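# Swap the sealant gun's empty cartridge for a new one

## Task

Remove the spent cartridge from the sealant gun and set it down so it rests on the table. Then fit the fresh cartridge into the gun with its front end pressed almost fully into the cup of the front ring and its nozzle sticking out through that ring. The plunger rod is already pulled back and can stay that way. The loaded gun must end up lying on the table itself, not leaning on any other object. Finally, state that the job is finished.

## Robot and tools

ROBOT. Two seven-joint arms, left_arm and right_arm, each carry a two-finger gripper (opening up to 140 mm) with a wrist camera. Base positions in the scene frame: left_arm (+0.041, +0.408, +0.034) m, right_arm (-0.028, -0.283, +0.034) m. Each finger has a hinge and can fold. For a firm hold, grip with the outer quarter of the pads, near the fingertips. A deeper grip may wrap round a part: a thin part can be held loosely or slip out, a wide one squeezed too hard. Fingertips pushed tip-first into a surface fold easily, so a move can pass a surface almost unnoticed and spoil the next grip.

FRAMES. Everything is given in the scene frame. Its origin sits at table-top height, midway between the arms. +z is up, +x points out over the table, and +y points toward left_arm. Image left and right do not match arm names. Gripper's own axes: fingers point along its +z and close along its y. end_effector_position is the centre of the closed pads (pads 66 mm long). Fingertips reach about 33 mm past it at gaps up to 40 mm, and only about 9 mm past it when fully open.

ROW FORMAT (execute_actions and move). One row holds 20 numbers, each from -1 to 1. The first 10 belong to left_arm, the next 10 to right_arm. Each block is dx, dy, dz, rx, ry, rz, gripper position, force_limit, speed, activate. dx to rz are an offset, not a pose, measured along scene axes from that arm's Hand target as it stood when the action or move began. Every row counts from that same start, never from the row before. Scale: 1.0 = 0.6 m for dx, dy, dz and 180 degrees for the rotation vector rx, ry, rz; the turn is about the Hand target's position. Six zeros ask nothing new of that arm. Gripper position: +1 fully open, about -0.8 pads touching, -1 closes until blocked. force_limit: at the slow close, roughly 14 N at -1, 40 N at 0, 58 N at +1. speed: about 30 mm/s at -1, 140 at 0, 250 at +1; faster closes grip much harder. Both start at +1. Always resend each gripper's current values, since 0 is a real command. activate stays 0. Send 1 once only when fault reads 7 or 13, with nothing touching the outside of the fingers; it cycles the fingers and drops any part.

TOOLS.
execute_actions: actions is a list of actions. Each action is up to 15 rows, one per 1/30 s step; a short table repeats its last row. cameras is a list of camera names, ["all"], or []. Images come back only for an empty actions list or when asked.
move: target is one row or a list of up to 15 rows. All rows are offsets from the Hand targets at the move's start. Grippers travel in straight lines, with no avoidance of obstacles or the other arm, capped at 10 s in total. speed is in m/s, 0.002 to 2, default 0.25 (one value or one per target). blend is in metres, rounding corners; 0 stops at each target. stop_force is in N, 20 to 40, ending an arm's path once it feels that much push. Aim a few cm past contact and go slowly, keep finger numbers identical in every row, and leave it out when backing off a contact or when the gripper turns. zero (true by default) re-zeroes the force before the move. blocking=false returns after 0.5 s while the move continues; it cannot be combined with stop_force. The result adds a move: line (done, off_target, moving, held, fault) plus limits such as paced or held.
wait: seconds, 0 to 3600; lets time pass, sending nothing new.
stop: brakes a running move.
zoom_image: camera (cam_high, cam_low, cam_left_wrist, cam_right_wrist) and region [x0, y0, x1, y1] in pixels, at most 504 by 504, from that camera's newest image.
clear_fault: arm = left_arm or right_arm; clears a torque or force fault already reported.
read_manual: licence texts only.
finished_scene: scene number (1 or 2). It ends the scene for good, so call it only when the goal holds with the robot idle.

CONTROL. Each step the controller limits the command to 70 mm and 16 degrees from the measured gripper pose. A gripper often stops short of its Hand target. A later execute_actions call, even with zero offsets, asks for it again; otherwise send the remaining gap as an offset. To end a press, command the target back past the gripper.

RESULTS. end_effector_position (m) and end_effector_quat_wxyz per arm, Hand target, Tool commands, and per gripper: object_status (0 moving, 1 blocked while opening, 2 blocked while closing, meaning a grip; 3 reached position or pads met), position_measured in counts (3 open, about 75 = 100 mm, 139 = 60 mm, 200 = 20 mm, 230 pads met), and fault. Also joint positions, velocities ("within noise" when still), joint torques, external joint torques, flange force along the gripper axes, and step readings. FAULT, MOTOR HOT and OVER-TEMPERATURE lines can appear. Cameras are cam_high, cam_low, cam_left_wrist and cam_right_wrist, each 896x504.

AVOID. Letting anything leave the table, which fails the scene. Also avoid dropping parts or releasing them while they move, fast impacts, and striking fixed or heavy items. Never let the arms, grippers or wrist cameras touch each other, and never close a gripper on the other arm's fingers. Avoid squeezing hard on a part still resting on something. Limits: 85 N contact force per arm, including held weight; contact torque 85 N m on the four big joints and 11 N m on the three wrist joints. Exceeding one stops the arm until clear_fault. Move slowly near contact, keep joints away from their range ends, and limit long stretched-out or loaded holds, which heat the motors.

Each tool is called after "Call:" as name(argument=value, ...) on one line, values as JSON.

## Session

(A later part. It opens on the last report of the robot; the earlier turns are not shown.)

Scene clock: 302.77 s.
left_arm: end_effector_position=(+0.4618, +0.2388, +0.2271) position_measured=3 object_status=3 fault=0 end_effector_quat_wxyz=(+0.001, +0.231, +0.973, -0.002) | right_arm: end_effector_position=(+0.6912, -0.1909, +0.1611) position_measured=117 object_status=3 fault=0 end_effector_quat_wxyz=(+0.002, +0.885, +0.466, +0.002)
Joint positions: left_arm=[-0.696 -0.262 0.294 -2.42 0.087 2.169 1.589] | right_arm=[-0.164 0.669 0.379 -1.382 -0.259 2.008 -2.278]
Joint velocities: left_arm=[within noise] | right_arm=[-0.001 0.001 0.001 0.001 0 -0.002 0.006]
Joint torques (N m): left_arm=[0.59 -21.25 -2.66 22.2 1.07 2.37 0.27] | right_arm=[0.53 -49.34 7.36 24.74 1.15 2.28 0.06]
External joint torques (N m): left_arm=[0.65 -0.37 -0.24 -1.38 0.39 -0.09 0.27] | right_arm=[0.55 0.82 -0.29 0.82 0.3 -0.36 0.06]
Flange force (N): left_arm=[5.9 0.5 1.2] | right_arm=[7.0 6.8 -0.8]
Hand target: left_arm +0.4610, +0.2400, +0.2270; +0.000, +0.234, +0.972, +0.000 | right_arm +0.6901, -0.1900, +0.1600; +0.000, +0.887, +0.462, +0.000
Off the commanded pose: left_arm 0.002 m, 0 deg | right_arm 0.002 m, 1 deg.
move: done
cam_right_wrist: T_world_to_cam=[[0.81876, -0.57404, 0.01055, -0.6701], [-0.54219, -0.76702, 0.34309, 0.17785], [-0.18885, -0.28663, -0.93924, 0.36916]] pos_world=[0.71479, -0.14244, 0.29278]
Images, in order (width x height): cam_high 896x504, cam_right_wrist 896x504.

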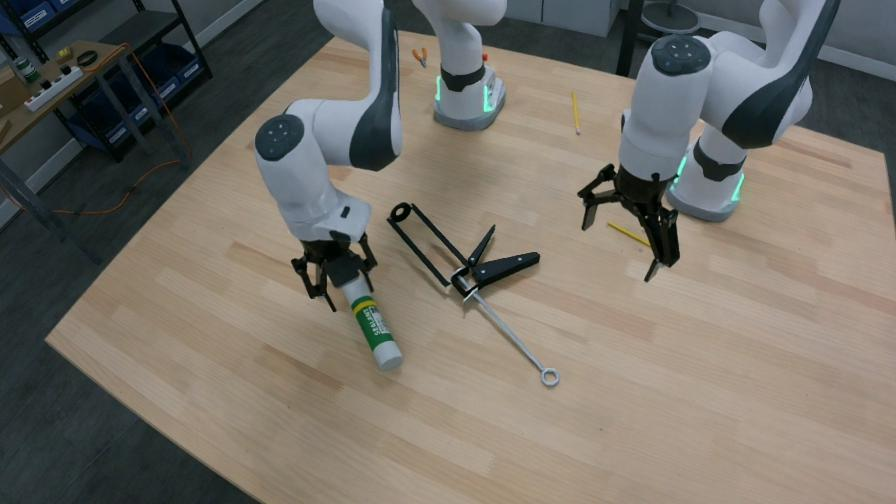

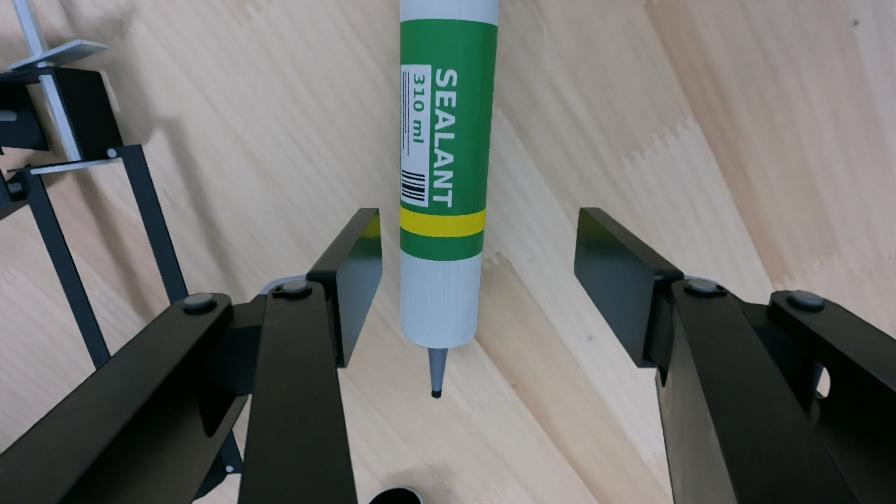

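Call:
move(target=[0, 0, 0, 0, 0, 0, 1, 0, 0, 0, -0.0148, 0.0185, -0.12, 0, 0, -0.0128, 0.1, -0.1, -1, 0], speed=0.2, cameras=["cam_right_wrist"])

Scene clock: 335.20 s.
left_arm: end_effector_position=(+0.4618, +0.2388, +0.2271) position_measured=3 object_status=3 fault=0 end_effector_quat_wxyz=(+0.001, +0.231, +0.973, -0.002) | right_arm: end_effector_position=(+0.6795, -0.1792, +0.0865) position_measured=117 object_status=3 fault=0 end_effector_quat_wxyz=(-0.002, +0.895, +0.447, -0.002)
Joint positions: left_arm=[-0.696 -0.262 0.294 -2.42 0.087 2.169 1.589] | right_arm=[-0.135 0.728 0.344 -1.476 -0.27 2.152 -2.207]
Joint velocities: left_arm=[within noise] | right_arm=[-0.002 -0.002 0.001 0.001 0 0.001 0.005]
Joint torques (N m): left_arm=[0.58 -21.23 -2.65 22.22 1.07 2.36 0.3] | right_arm=[0.51 -51.29 7.53 23.42 0.81 2.63 0.13]
External joint torques (N m): left_arm=[0.64 -0.44 -0.23 -1.3 0.39 -0.09 0.3] | right_arm=[0.43 -0.79 -0.29 0.56 0.03 0.04 0.13]
Flange force (N): left_arm=[5.9 0.5 1.0] | right_arm=[1.2 0.3 -1.0]
Hand target: left_arm +0.4610, +0.2400, +0.2270; +0.000, +0.234, +0.972, +0.000 | right_arm +0.6812, -0.1789, +0.0880; +0.000, +0.896, +0.445, +0.000
Off the commanded pose: left_arm 0.002 m, 0 deg | right_arm 0.002 m, 0 deg.
move: done
cam_right_wrist: T_world_to_cam=[[0.79368, -0.60833, 0.00082, -0.64126], [-0.57089, -0.74437, 0.34642, 0.22942], [-0.21013, -0.27541, -0.93808, 0.3165]] pos_world=[0.70644, -0.13215, 0.21795]

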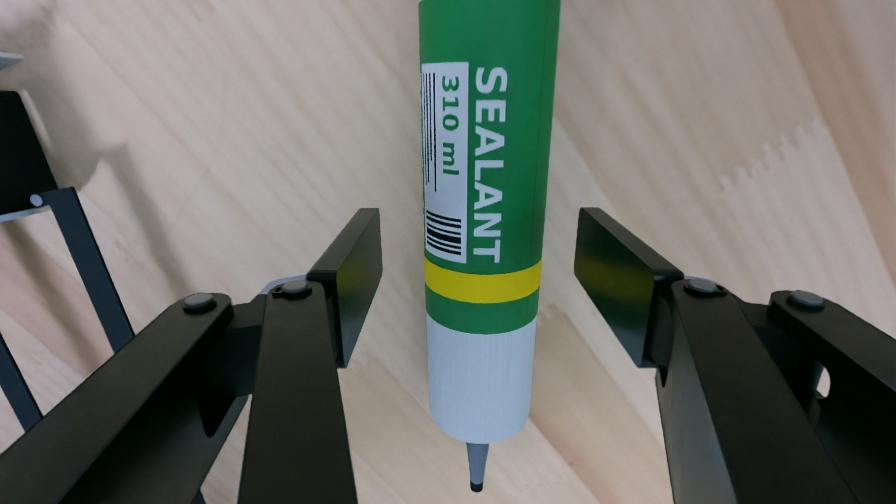

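Call:
move(target=[[0, 0, 0, 0, 0, 0, 1, 0, 0, 0, 0.0047, -0.0035, -0.0358, 0, 0, 0, 0.1, -0.1, -1, 0], [0, 0, 0, 0, 0, 0, 1, 0, 0, 0, 0.0047, -0.0035, -0.0358, 0, 0, 0, -1, 0, -1, 0]], speed=0.12, cameras=["cam_right_wrist"])

Scene clock: 354.97 s.
left_arm: end_effector_position=(+0.4618, +0.2388, +0.2271) position_measured=3 object_status=3 fault=0 end_effector_quat_wxyz=(+0.001, +0.231, +0.973, -0.002) | right_arm: end_effector_position=(+0.6825, -0.1809, +0.0656) position_measured=159 object_status=0 fault=0 end_effector_quat_wxyz=(-0.002, +0.895, +0.445, -0.001)
Joint positions: left_arm=[-0.696 -0.262 0.294 -2.42 0.087 2.169 1.589] | right_arm=[-0.128 0.765 0.331 -1.467 -0.275 2.182 -2.205]
Joint torques (N m): left_arm=[0.56 -21.19 -2.66 22.24 1.07 2.36 0.29] | right_arm=[0.5 -51.27 7.42 23.32 0.75 2.68 0.04]
External joint torques (N m): left_arm=[0.66 -0.37 -0.18 -1.32 0.4 -0.1 0.29] | right_arm=[1 -0.07 -0.04 0.61 -0.01 0.09 0.04]
Flange force (N): left_arm=[5.7 0.6 1.1] | right_arm=[3.9 2.0 0.2]
Hand target: left_arm +0.4610, +0.2400, +0.2270; +0.000, +0.234, +0.972, +0.000 | right_arm +0.6840, -0.1810, +0.0665; +0.000, +0.896, +0.445, +0.000
Off the commanded pose: left_arm 0.002 m, 0 deg | right_arm 0.002 m, 0 deg.
move: done
cam_right_wrist: T_world_to_cam=[[0.79138, -0.61132, 0.00081, -0.64355], [-0.57394, -0.74253, 0.3453, 0.23956], [-0.21049, -0.27373, -0.93849, 0.29766]] pos_world=[0.70944, -0.13406, 0.19715]

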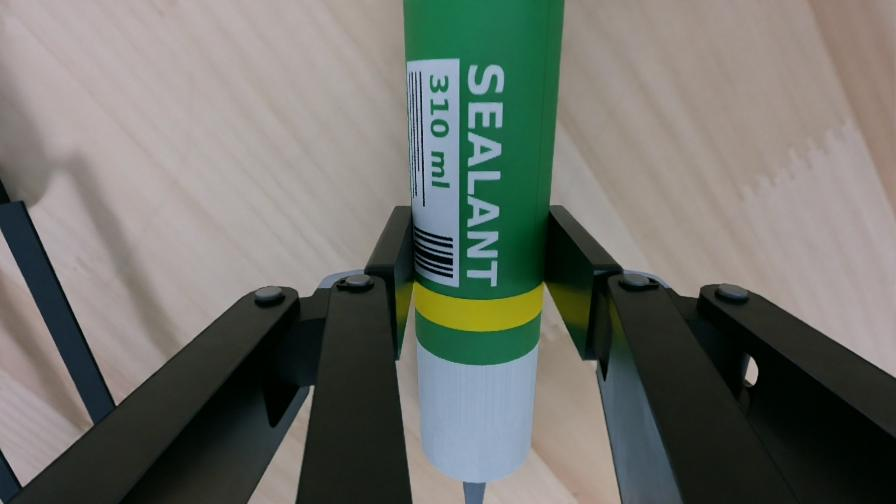

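Call:
move(target=[[0, 0, 0, 0, 0, 0, -0.8, 0, 0, 0, 0, 0, 0.189, 0, 0, 0, -1, 0, -1, 0], [0.132, -0.233, -0.112, 0, 0, 0, -0.8, 0, 0, 0, -0.3205, 0.1362, 0.1558, 0.0697, -0.0434, 0.0569, -1, 0, -1, 0], [0.132, -0.233, -0.112, 0, 0, 0, -0.8, 0, 0, 0, -0.3205, 0.1362, 0.1142, 0.0697, -0.0434, 0.0569, -1, 0, -1, 0]], speed=[0.15, 0.25, 0.15], blend=[0.03, 0.01, 0], cameras=["all"])

Call:
zoom_image(camera="cam_right_wrist", region=[360, 340, 580, 504])

Call:
zoom_image(camera="cam_high", region=[370, 180, 490, 300])

Scene clock: 387.50 s.
left_arm: end_effector_position=(+0.5398, +0.1006, +0.1602) position_measured=229 object_status=3 fault=0 end_effector_quat_wxyz=(+0.000, +0.237, +0.971, +0.001) | right_arm: end_effector_position=(+0.4889, -0.0997, +0.1332) position_measured=159 object_status=2 fault=0 end_effector_quat_wxyz=(-0.069, +0.846, +0.518, +0.105)
Joint positions: left_arm=[-0.777 0.223 0.221 -2.039 -0.06 2.255 1.538] | right_arm=[-0.375 0.084 0.641 -2.391 0.276 2.608 -2.624]
Joint velocities: left_arm=[within noise] | right_arm=[-0.001 0 0 -0.001 -0.001 0.001 -0.007]
Joint torques (N m): left_arm=[0.55 -36.9 1.55 22.45 0.43 2.56 -0.06] | right_arm=[-0.26 -26.73 2.8 22.72 0.76 3.36 -0.28]
External joint torques (N m): left_arm=[0.59 0.27 -0.2 -0.38 -0.21 0.11 -0.06] | right_arm=[-0.34 -1.33 1.17 1.45 0.41 0.57 -0.29]
Flange force (N): left_arm=[0.5 0.5 1.1] | right_arm=[-1.1 -1.9 -4.3]
Hand target: left_arm +0.5402, +0.1002, +0.1598; +0.000, +0.234, +0.972, +0.000 | right_arm +0.4917, -0.0993, +0.1351; -0.068, +0.845, +0.519, +0.110
Off the commanded pose: left_arm 0.001 m, 0 deg | right_arm 0.003 m, 1 deg.
move: done; blend cut to 0 m at target 1
cam_left_wrist: T_world_to_cam=[[0.47178, 0.88162, 0.01315, -0.34127], [0.82697, -0.4476, 0.34025, -0.45484], [0.30586, -0.14965, -0.94024, 0.14172]] pos_world=[0.49379, 0.11849, 0.2925]
cam_right_wrist: T_world_to_cam=[[0.88581, -0.46402, -0.00447, -0.47157], [-0.46131, -0.8816, 0.09993, 0.12915], [-0.05031, -0.08646, -0.99499, 0.29041]] pos_world=[0.49191, -0.07985, 0.27394]

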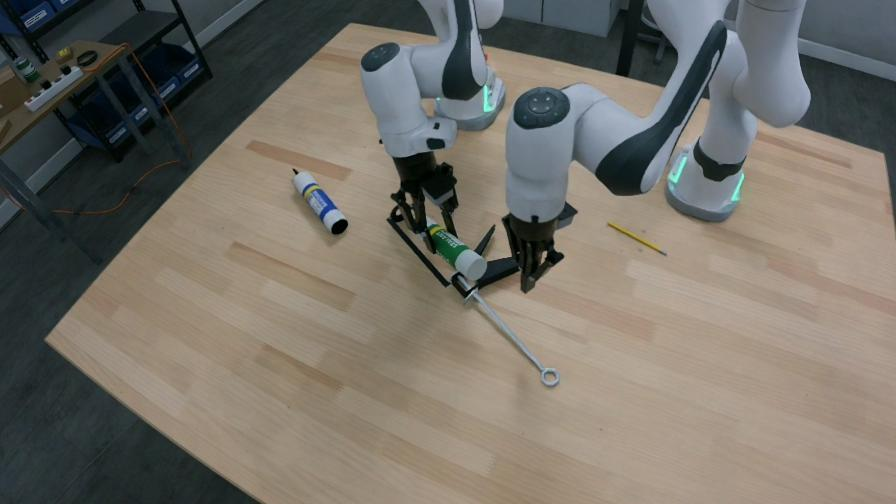

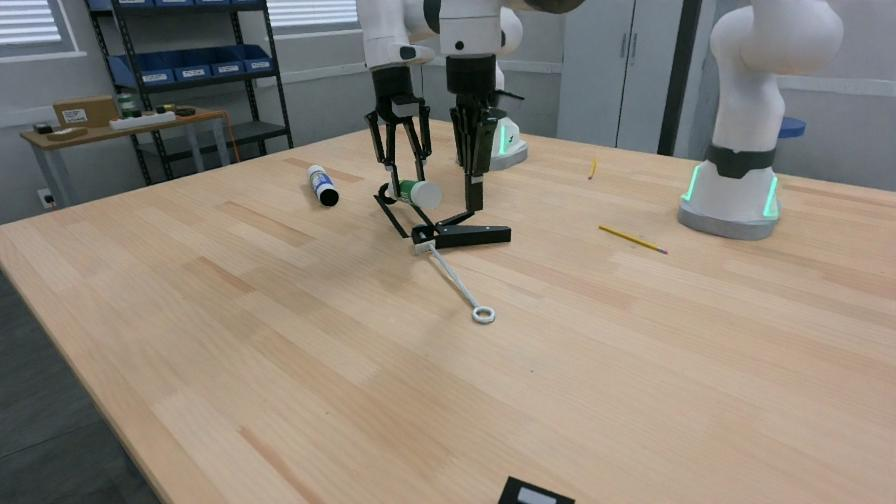

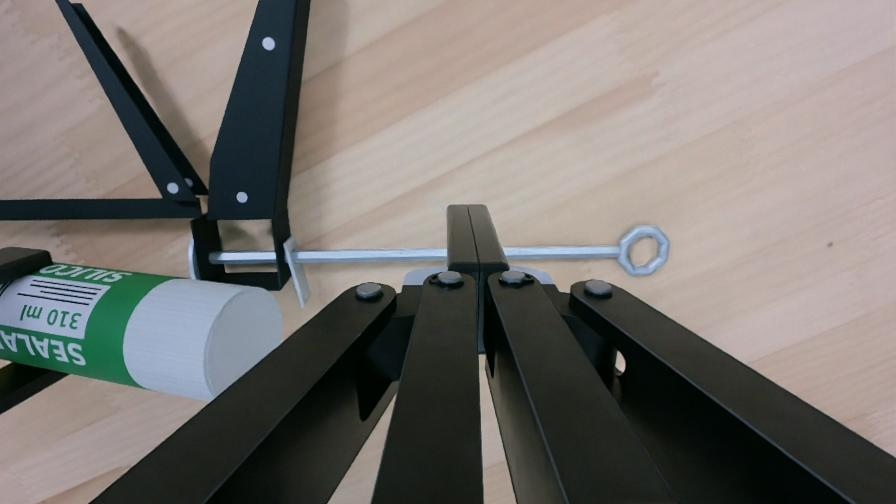

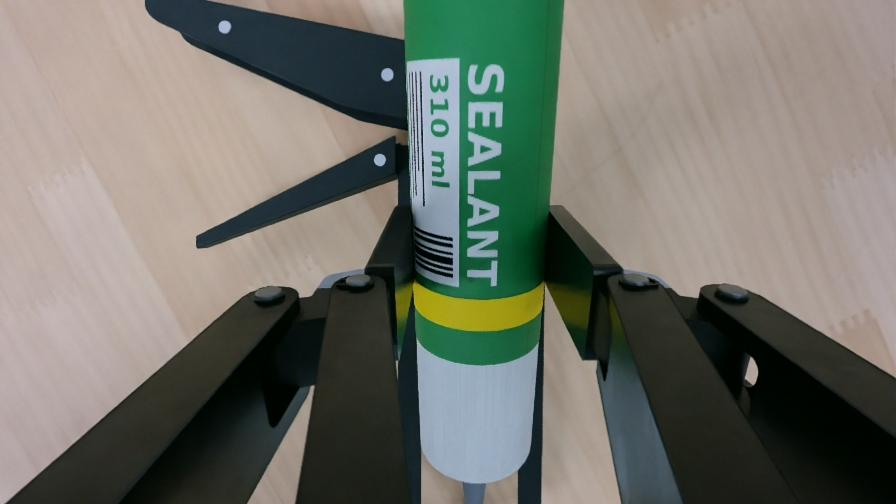

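Scaled by 2.291 from the camera's image (finer frame: 1280x720).

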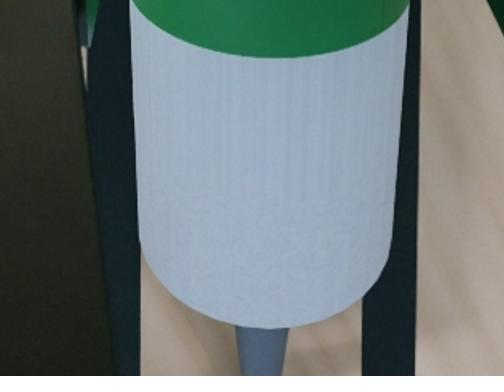

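Scaled by 4.200 from the camera's image (finer frame: 1280x720).

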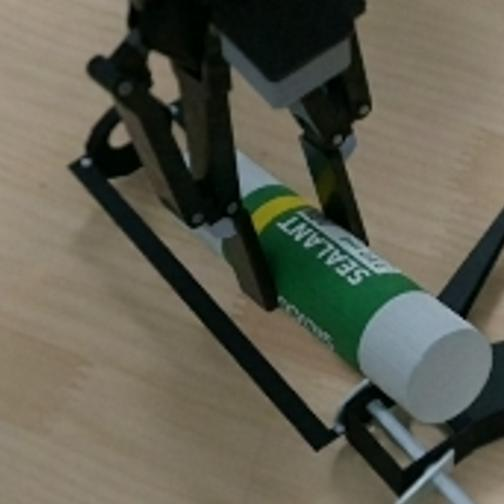

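Call:
move(target=[0, 0, 0, 0, 0, 0, -0.8, 0, 0, 0, -0.02, -0.0352, -0.0212, 0, 0, 0, -1, 0, -1, 0], speed=0.08, cameras=["cam_right_wrist", "cam_high", "cam_low"])

Call:
zoom_image(camera="cam_right_wrist", region=[360, 340, 580, 504])

Call:
zoom_image(camera="cam_high", region=[370, 180, 490, 300])

Call:
zoom_image(camera="cam_low", region=[350, 160, 490, 270])

Scene clock: 418.03 s.
left_arm: end_effector_position=(+0.5398, +0.1006, +0.1602) position_measured=229 object_status=3 fault=0 end_effector_quat_wxyz=(+0.000, +0.237, +0.971, +0.001) | right_arm: end_effector_position=(+0.4761, -0.1203, +0.1192) position_measured=159 object_status=2 fault=0 end_effector_quat_wxyz=(-0.070, +0.846, +0.518, +0.104)
Joint positions: left_arm=[-0.777 0.223 0.221 -2.039 -0.06 2.255 1.538] | right_arm=[-0.404 0.068 0.64 -2.448 0.328 2.639 -2.702]
Joint velocities: left_arm=[within noise] | right_arm=[-0.001 0 0 0 0 0 -0.005]
Joint torques (N m): left_arm=[0.53 -36.89 1.49 22.4 0.45 2.57 -0.09] | right_arm=[-0.24 -27.23 2.48 22.04 0.68 3.27 -0.14]
External joint torques (N m): left_arm=[0.59 0.2 -0.23 -0.41 -0.19 0.11 -0.09] | right_arm=[-0.22 -2.74 1.28 1.37 0.39 0.54 -0.15]
Flange force (N): left_arm=[0.9 0.4 1.0] | right_arm=[-2.3 -5.6 -8.4]
Hand target: left_arm +0.5402, +0.1002, +0.1598; +0.000, +0.234, +0.972, +0.000 | right_arm +0.4797, -0.1204, +0.1223; -0.068, +0.845, +0.519, +0.110
Off the commanded pose: left_arm 0.001 m, 0 deg | right_arm 0.005 m, 1 deg.
move: off_target (right_arm)
cam_right_wrist: T_world_to_cam=[[0.88588, -0.46385, -0.00799, -0.46953], [-0.46085, -0.88186, 0.09973, 0.10625], [-0.05331, -0.08466, -0.99498, 0.27576]] pos_world=[0.4796, -0.10075, 0.26003]
Images, in order (width x height): cam_high 896x504, cam_low 896x504, cam_right_wrist 896x504.

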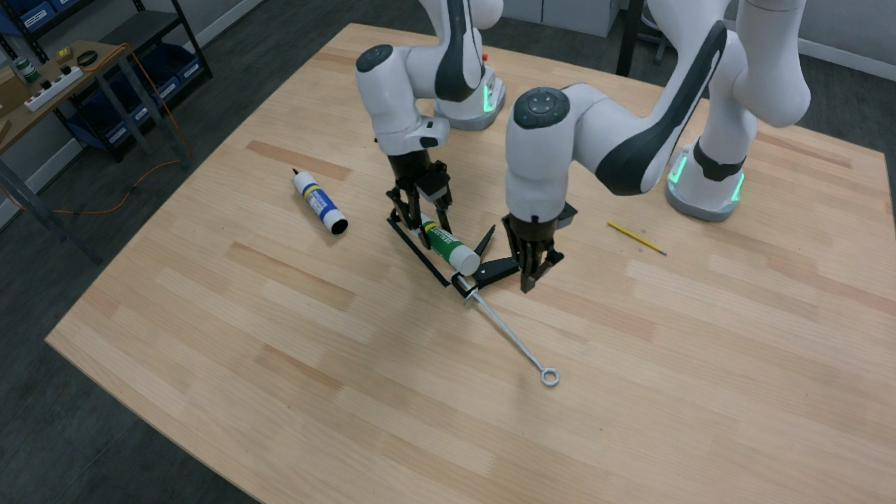

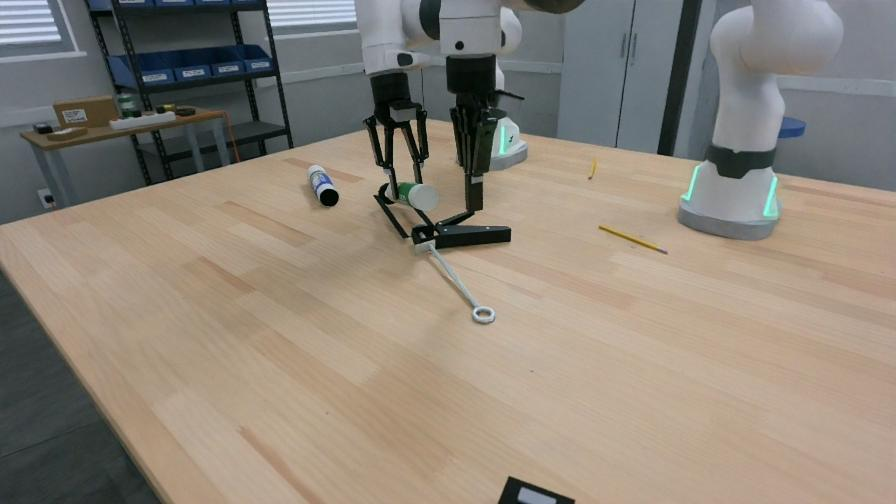

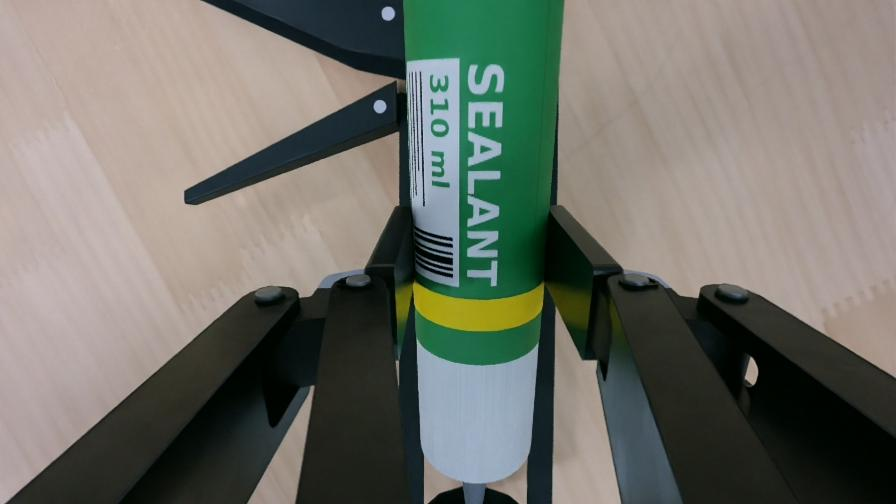

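Scaled by 2.291 from the camera's image (finer frame: 1280x720).

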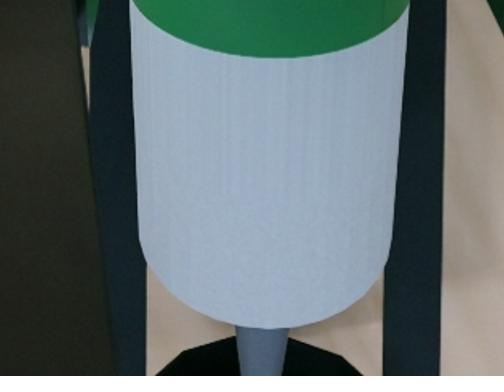

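Scaled by 4.200 from the camera's image (finer frame: 1280x720).

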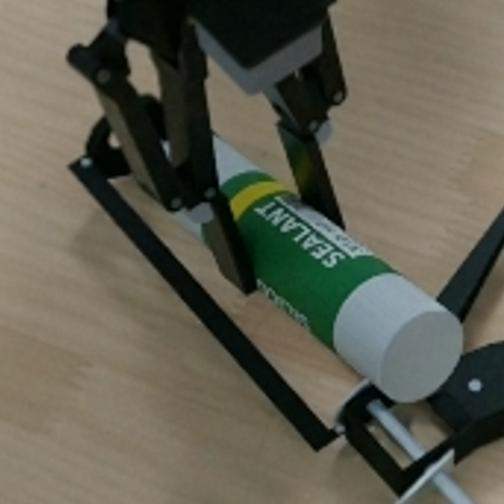

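Scaled by 3.600 from the camera's image (finer frame: 1280x720).

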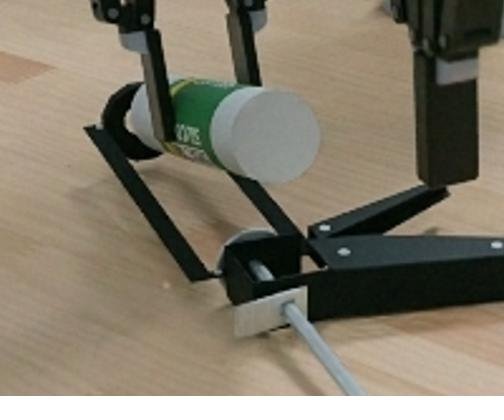

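Call:
move(target=[0, 0, 0, 0, 0, 0, -0.8, 0, 0, 0, -0.0182, -0.0358, -0.012, 0, 0, 0, -1, 0, -1, 0], speed=0.06, cameras=["cam_right_wrist", "cam_high", "cam_low"])

Call:
zoom_image(camera="cam_right_wrist", region=[360, 340, 580, 504])

Call:
zoom_image(camera="cam_low", region=[350, 160, 490, 270])

Scene clock: 499.90 s.
left_arm: end_effector_position=(+0.5398, +0.1006, +0.1602) position_measured=229 object_status=3 fault=0 end_effector_quat_wxyz=(+0.000, +0.237, +0.971, +0.001) | right_arm: end_effector_position=(+0.4651, -0.1410, +0.1122) position_measured=159 object_status=2 fault=0 end_effector_quat_wxyz=(-0.071, +0.846, +0.518, +0.105)
Joint positions: left_arm=[-0.777 0.223 0.221 -2.039 -0.06 2.255 1.538] | right_arm=[-0.432 0.041 0.636 -2.495 0.384 2.651 -2.785]
Joint velocities: left_arm=[within noise] | right_arm=[0 0 0.002 0.001 -0.001 0 -0.006]
Joint torques (N m): left_arm=[0.59 -36.88 1.48 22.42 0.45 2.56 -0.08] | right_arm=[-0.27 -26.26 1.47 21.65 0.62 3.19 -0.29]
External joint torques (N m): left_arm=[0.58 0.14 -0.3 -0.3 -0.18 0.12 -0.08] | right_arm=[-0.27 -2.82 0.75 1.37 0.37 0.53 -0.3]
Flange force (N): left_arm=[0.6 0.4 0.9] | right_arm=[-2.6 -5.5 -8.8]
Hand target: left_arm +0.5402, +0.1002, +0.1598; +0.000, +0.234, +0.972, +0.000 | right_arm +0.4688, -0.1419, +0.1151; -0.068, +0.845, +0.519, +0.110
Off the commanded pose: left_arm 0.001 m, 0 deg | right_arm 0.005 m, 1 deg.
move: off_target (right_arm)
cam_right_wrist: T_world_to_cam=[[0.88639, -0.46287, -0.00819, -0.46951], [-0.45989, -0.88243, 0.09908, 0.08327], [-0.05309, -0.08405, -0.99505, 0.26644]] pos_world=[0.4686, -0.12145, 0.25303]
Images, in order (width x height): cam_high 896x504, cam_low 896x504, cam_right_wrist 896x504.

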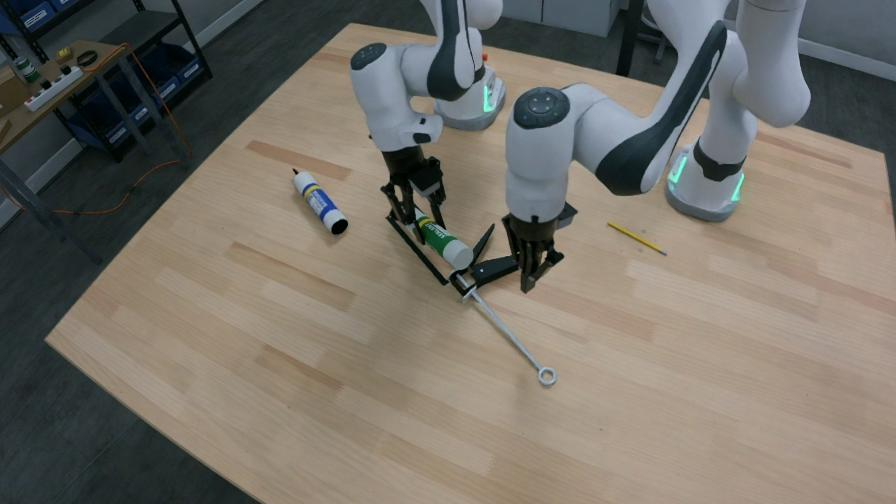

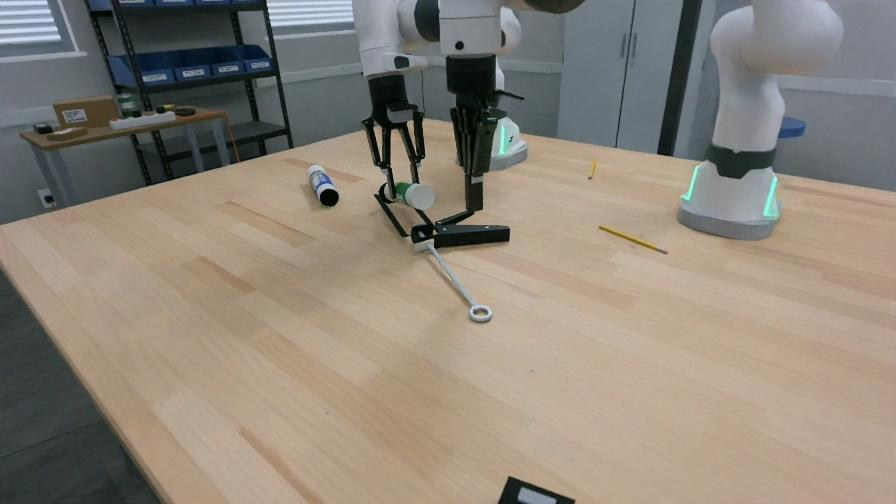

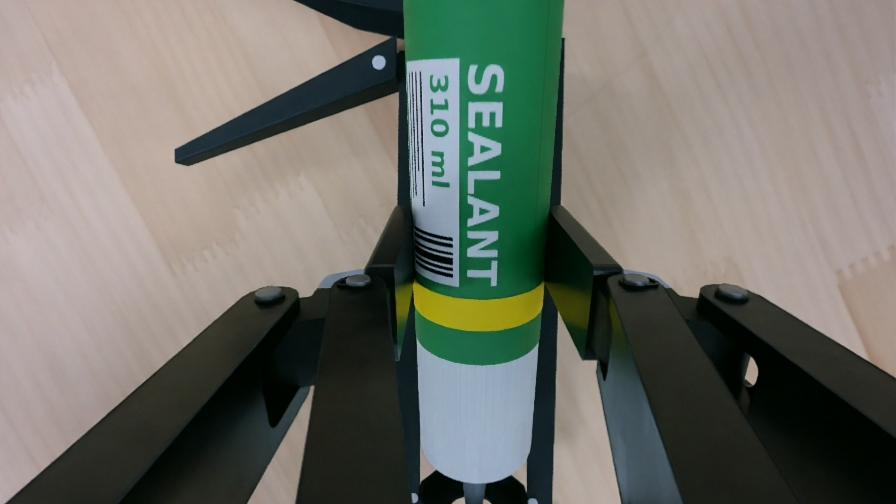

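Scaled by 2.291 from the camera's image (finer frame: 1280x720).

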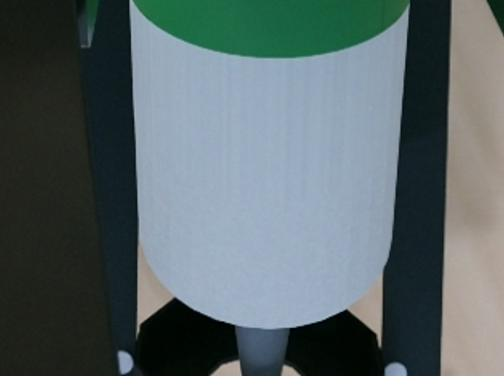

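Scaled by 3.600 from the camera's image (finer frame: 1280x720).

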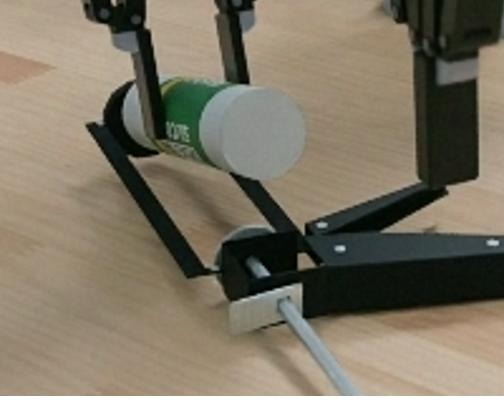

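Call:
zoom_image(camera="cam_high", region=[370, 180, 490, 300])

Call:
zoom_image(camera="cam_right_wrist", region=[400, 444, 540, 504])

Scaled by 4.200 from the camera's image (finer frame: 1280x720).

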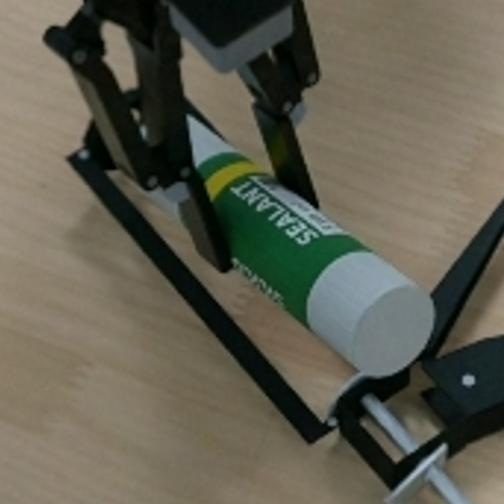

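Scaled by 3.600 from the camera's image (finer frame: 1280x720).

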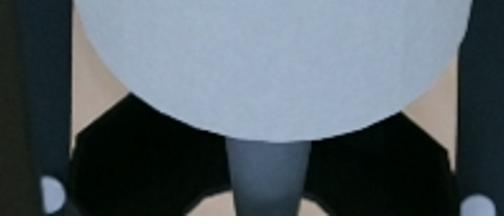

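Call:
move(target=[[0, 0, 0, 0, 0, 0, -0.8, 0, 0, 0, -0.012, -0.021, -0.014, -0.0045, 0.0022, 0, -1, 0, -1, 0], [0, 0, 0, 0, 0, 0, -0.8, 0, 0, 0, -0.0148, -0.0267, -0.028, -0.0124, 0.0062, 0, -1, 0, -1, 0], [0, 0, 0, 0, 0, 0, -0.8, 0, 0, 0, -0.022, -0.0408, -0.028, -0.0124, 0.0062, 0, -1, 0, -1, 0]], speed=0.04, blend=[0.002, 0.002, 0], cameras=["cam_right_wrist", "cam_high", "cam_low", "cam_left_wrist"])

Call:
zoom_image(camera="cam_right_wrist", region=[380, 360, 560, 504])

Call:
zoom_image(camera="cam_high", region=[370, 180, 490, 300])

Call:
zoom_image(camera="cam_left_wrist", region=[0, 160, 360, 400])

Scene clock: 548.63 s.
left_arm: end_effector_position=(+0.5398, +0.1006, +0.1602) position_measured=229 object_status=3 fault=0 end_effector_quat_wxyz=(+0.000, +0.237, +0.971, +0.001) | right_arm: end_effector_position=(+0.4521, -0.1649, +0.0957) position_measured=159 object_status=2 fault=0 end_effector_quat_wxyz=(-0.059, +0.847, +0.521, +0.087)
Joint positions: left_arm=[-0.777 0.223 0.221 -2.039 -0.06 2.255 1.538] | right_arm=[-0.443 0.047 0.615 -2.533 0.326 2.67 -2.774]
Joint torques (N m): left_arm=[0.57 -36.87 1.45 22.48 0.43 2.56 -0.06] | right_arm=[-0.34 -26.16 1.42 20.49 0.62 3.05 -0.29]
External joint torques (N m): left_arm=[0.62 0.34 -0.28 -0.37 -0.2 0.1 -0.06] | right_arm=[-0.44 -2.68 0.54 0.81 0.37 0.37 -0.29]
Flange force (N): left_arm=[0.2 0.4 1.2] | right_arm=[-3.6 -6.1 -9.2]
Hand target: left_arm +0.5402, +0.1002, +0.1598; +0.000, +0.234, +0.972, +0.000 | right_arm +0.4556, -0.1663, +0.0983; -0.056, +0.847, +0.520, +0.091
Off the commanded pose: left_arm 0.001 m, 0 deg | right_arm 0.005 m, 1 deg.
move: off_target (right_arm)
cam_left_wrist: T_world_to_cam=[[0.47167, 0.88168, 0.0131, -0.34121], [0.82703, -0.44749, 0.34025, -0.45488], [0.30586, -0.14965, -0.94024, 0.14172]] pos_world=[0.49379, 0.11849, 0.2925]
cam_right_wrist: T_world_to_cam=[[0.88764, -0.46049, -0.00612, -0.46954], [-0.45513, -0.87918, 0.14103, 0.05214], [-0.07033, -0.1224, -0.98999, 0.24829]] pos_world=[0.45798, -0.13999, 0.23558]

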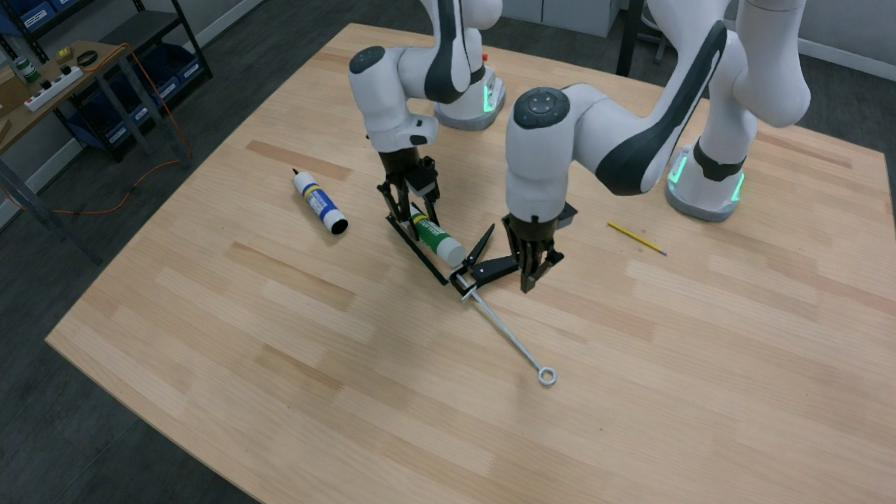

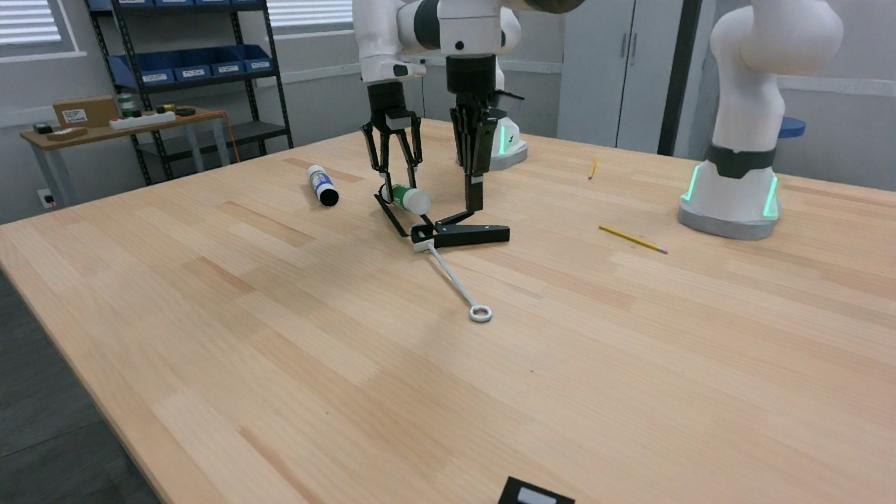

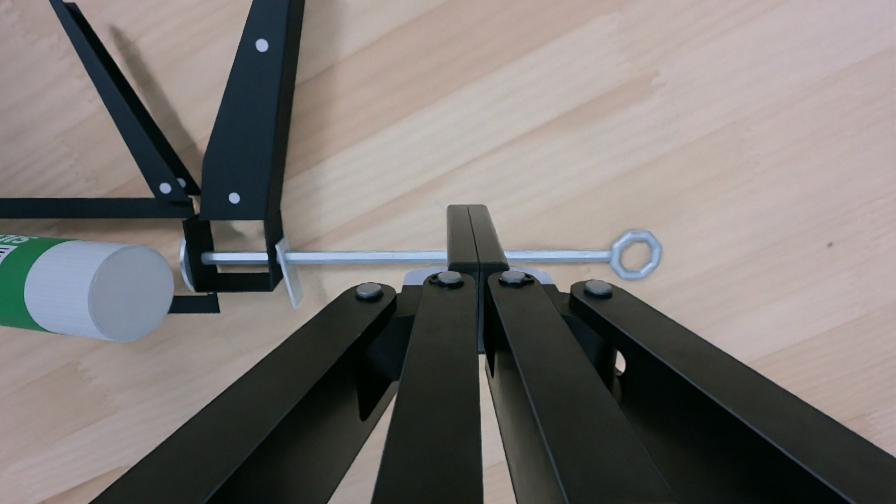

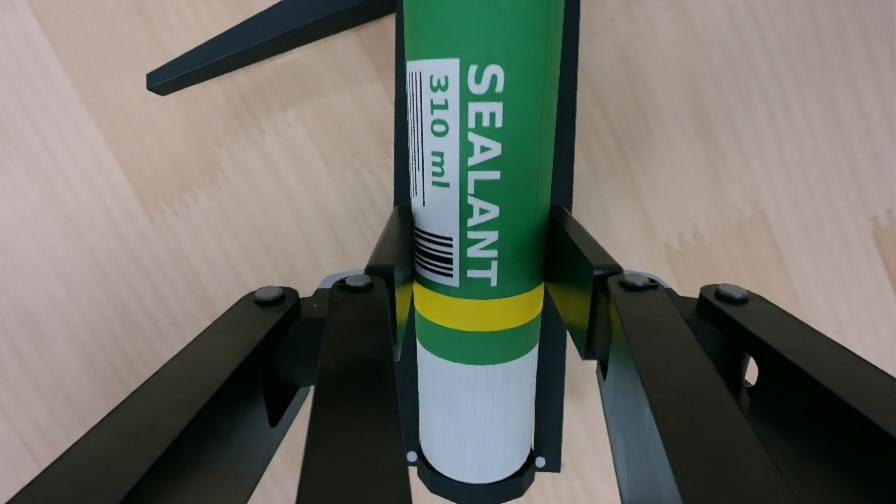

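Scaled by 2.800 from the camera's image (finer frame: 1280x720).

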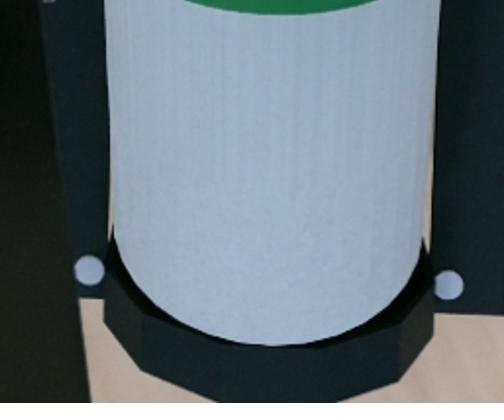

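Scaled by 4.200 from the camera's image (finer frame: 1280x720).

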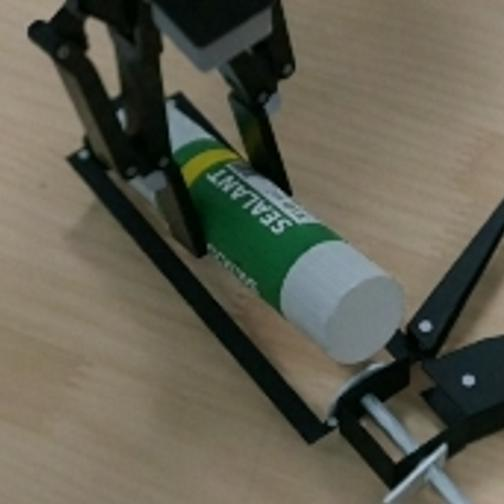

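Scaled by 1.400 from the camera's image (finer frame: 1280x720).

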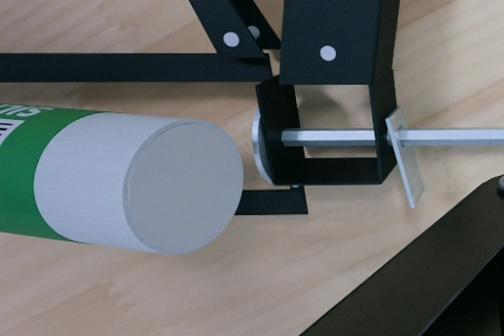

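Call:
move(target=[[0, 0, 0, 0, 0, 0, -0.8, 0, 0, 0, -0.0022, -0.0045, 0, 0, 0, 0, -1, 0, -1, 0], [0, 0, 0, 0, 0, 0, -0.8, 0, 0, 0, 0.002, 0.0039, -0.0232, -0.0303, 0.0152, 0, -1, 0, -1, 0]], speed=0.04, blend=[0.002, 0], cameras=["cam_right_wrist", "cam_high", "cam_left_wrist"])

Call:
zoom_image(camera="cam_right_wrist", region=[380, 360, 560, 504])

Call:
zoom_image(camera="cam_left_wrist", region=[0, 160, 360, 400])

Scene clock: 579.20 s.
left_arm: end_effector_position=(+0.5398, +0.1006, +0.1602) position_measured=229 object_status=3 fault=0 end_effector_quat_wxyz=(+0.000, +0.237, +0.971, +0.001) | right_arm: end_effector_position=(+0.4545, -0.1629, +0.0836) position_measured=159 object_status=2 fault=0 end_effector_quat_wxyz=(-0.030, +0.848, +0.528, +0.045)
Joint positions: left_arm=[-0.777 0.223 0.221 -2.039 -0.06 2.255 1.538] | right_arm=[-0.364 0.112 0.557 -2.478 0.059 2.636 -2.536]
Joint velocities: left_arm=[within noise] | right_arm=[0.002 0.001 0 0.002 0 0 0.008]
Joint torques (N m): left_arm=[0.57 -36.82 1.48 22.45 0.43 2.56 -0.1] | right_arm=[-0.34 -26.11 1.22 20.88 0.18 3.01 0.44]
External joint torques (N m): left_arm=[0.6 0.2 -0.26 -0.27 -0.2 0.12 -0.1] | right_arm=[-0.38 -0.05 -0.61 1.46 -0.23 0.28 0.44]
Flange force (N): left_arm=[0.3 0.4 1.0] | right_arm=[3.8 4.9 2.2]
Hand target: left_arm +0.5402, +0.1002, +0.1598; +0.000, +0.234, +0.972, +0.000 | right_arm +0.4568, -0.1640, +0.0844; -0.028, +0.851, +0.522, +0.046
Off the commanded pose: left_arm 0.001 m, 0 deg | right_arm 0.003 m, 1 deg.
move: done; blend cut to 0.0015 m at target 1
cam_left_wrist: T_world_to_cam=[[0.47167, 0.88168, 0.0131, -0.34121], [0.82703, -0.44749, 0.34025, -0.45488], [0.30586, -0.14965, -0.94024, 0.14172]] pos_world=[0.49379, 0.11849, 0.2925]
cam_right_wrist: T_world_to_cam=[[0.89273, -0.45059, 0.00179, -0.47221], [-0.43771, -0.86624, 0.24093, 0.04263], [-0.10701, -0.21587, -0.97054, 0.23657]] pos_world=[0.46553, -0.12478, 0.22017]
Images, in order (width x height): cam_high 896x504, cam_left_wrist 896x504, cam_right_wrist 896x504.

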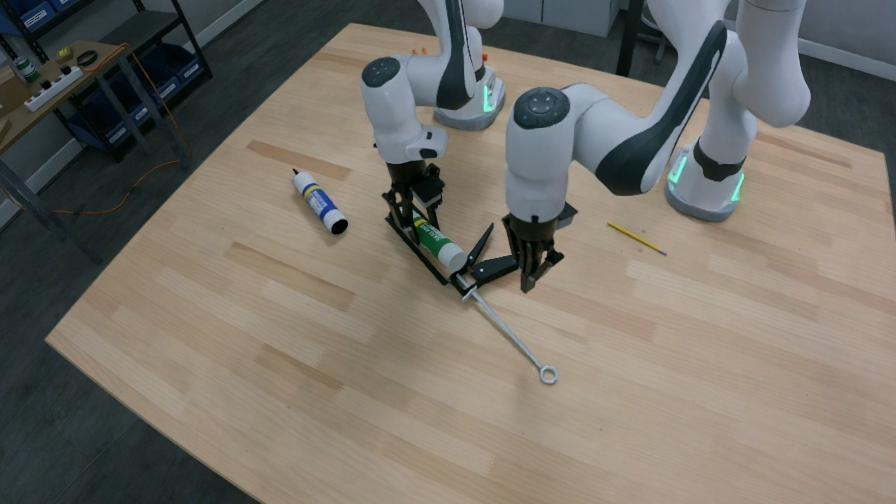

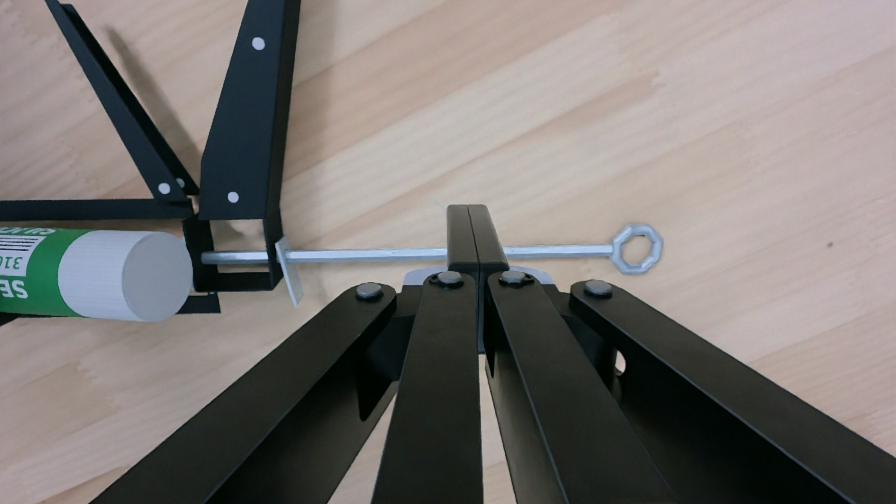

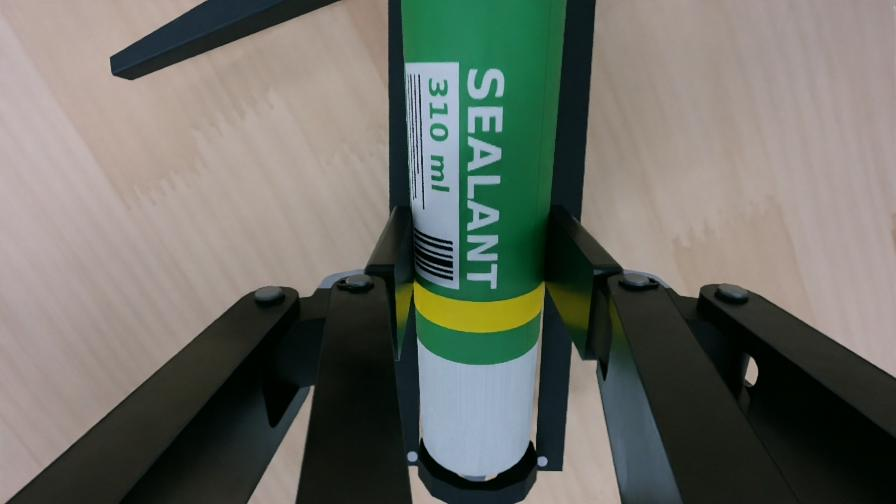

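Scaled by 2.800 from the camera's image (finer frame: 1280x720).

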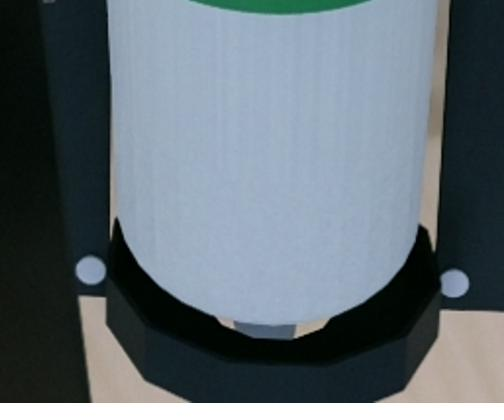

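Scaled by 1.400 from the camera's image (finer frame: 1280x720).

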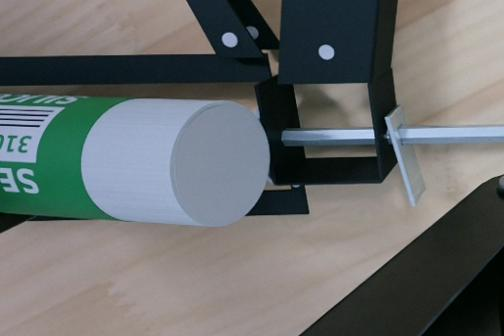

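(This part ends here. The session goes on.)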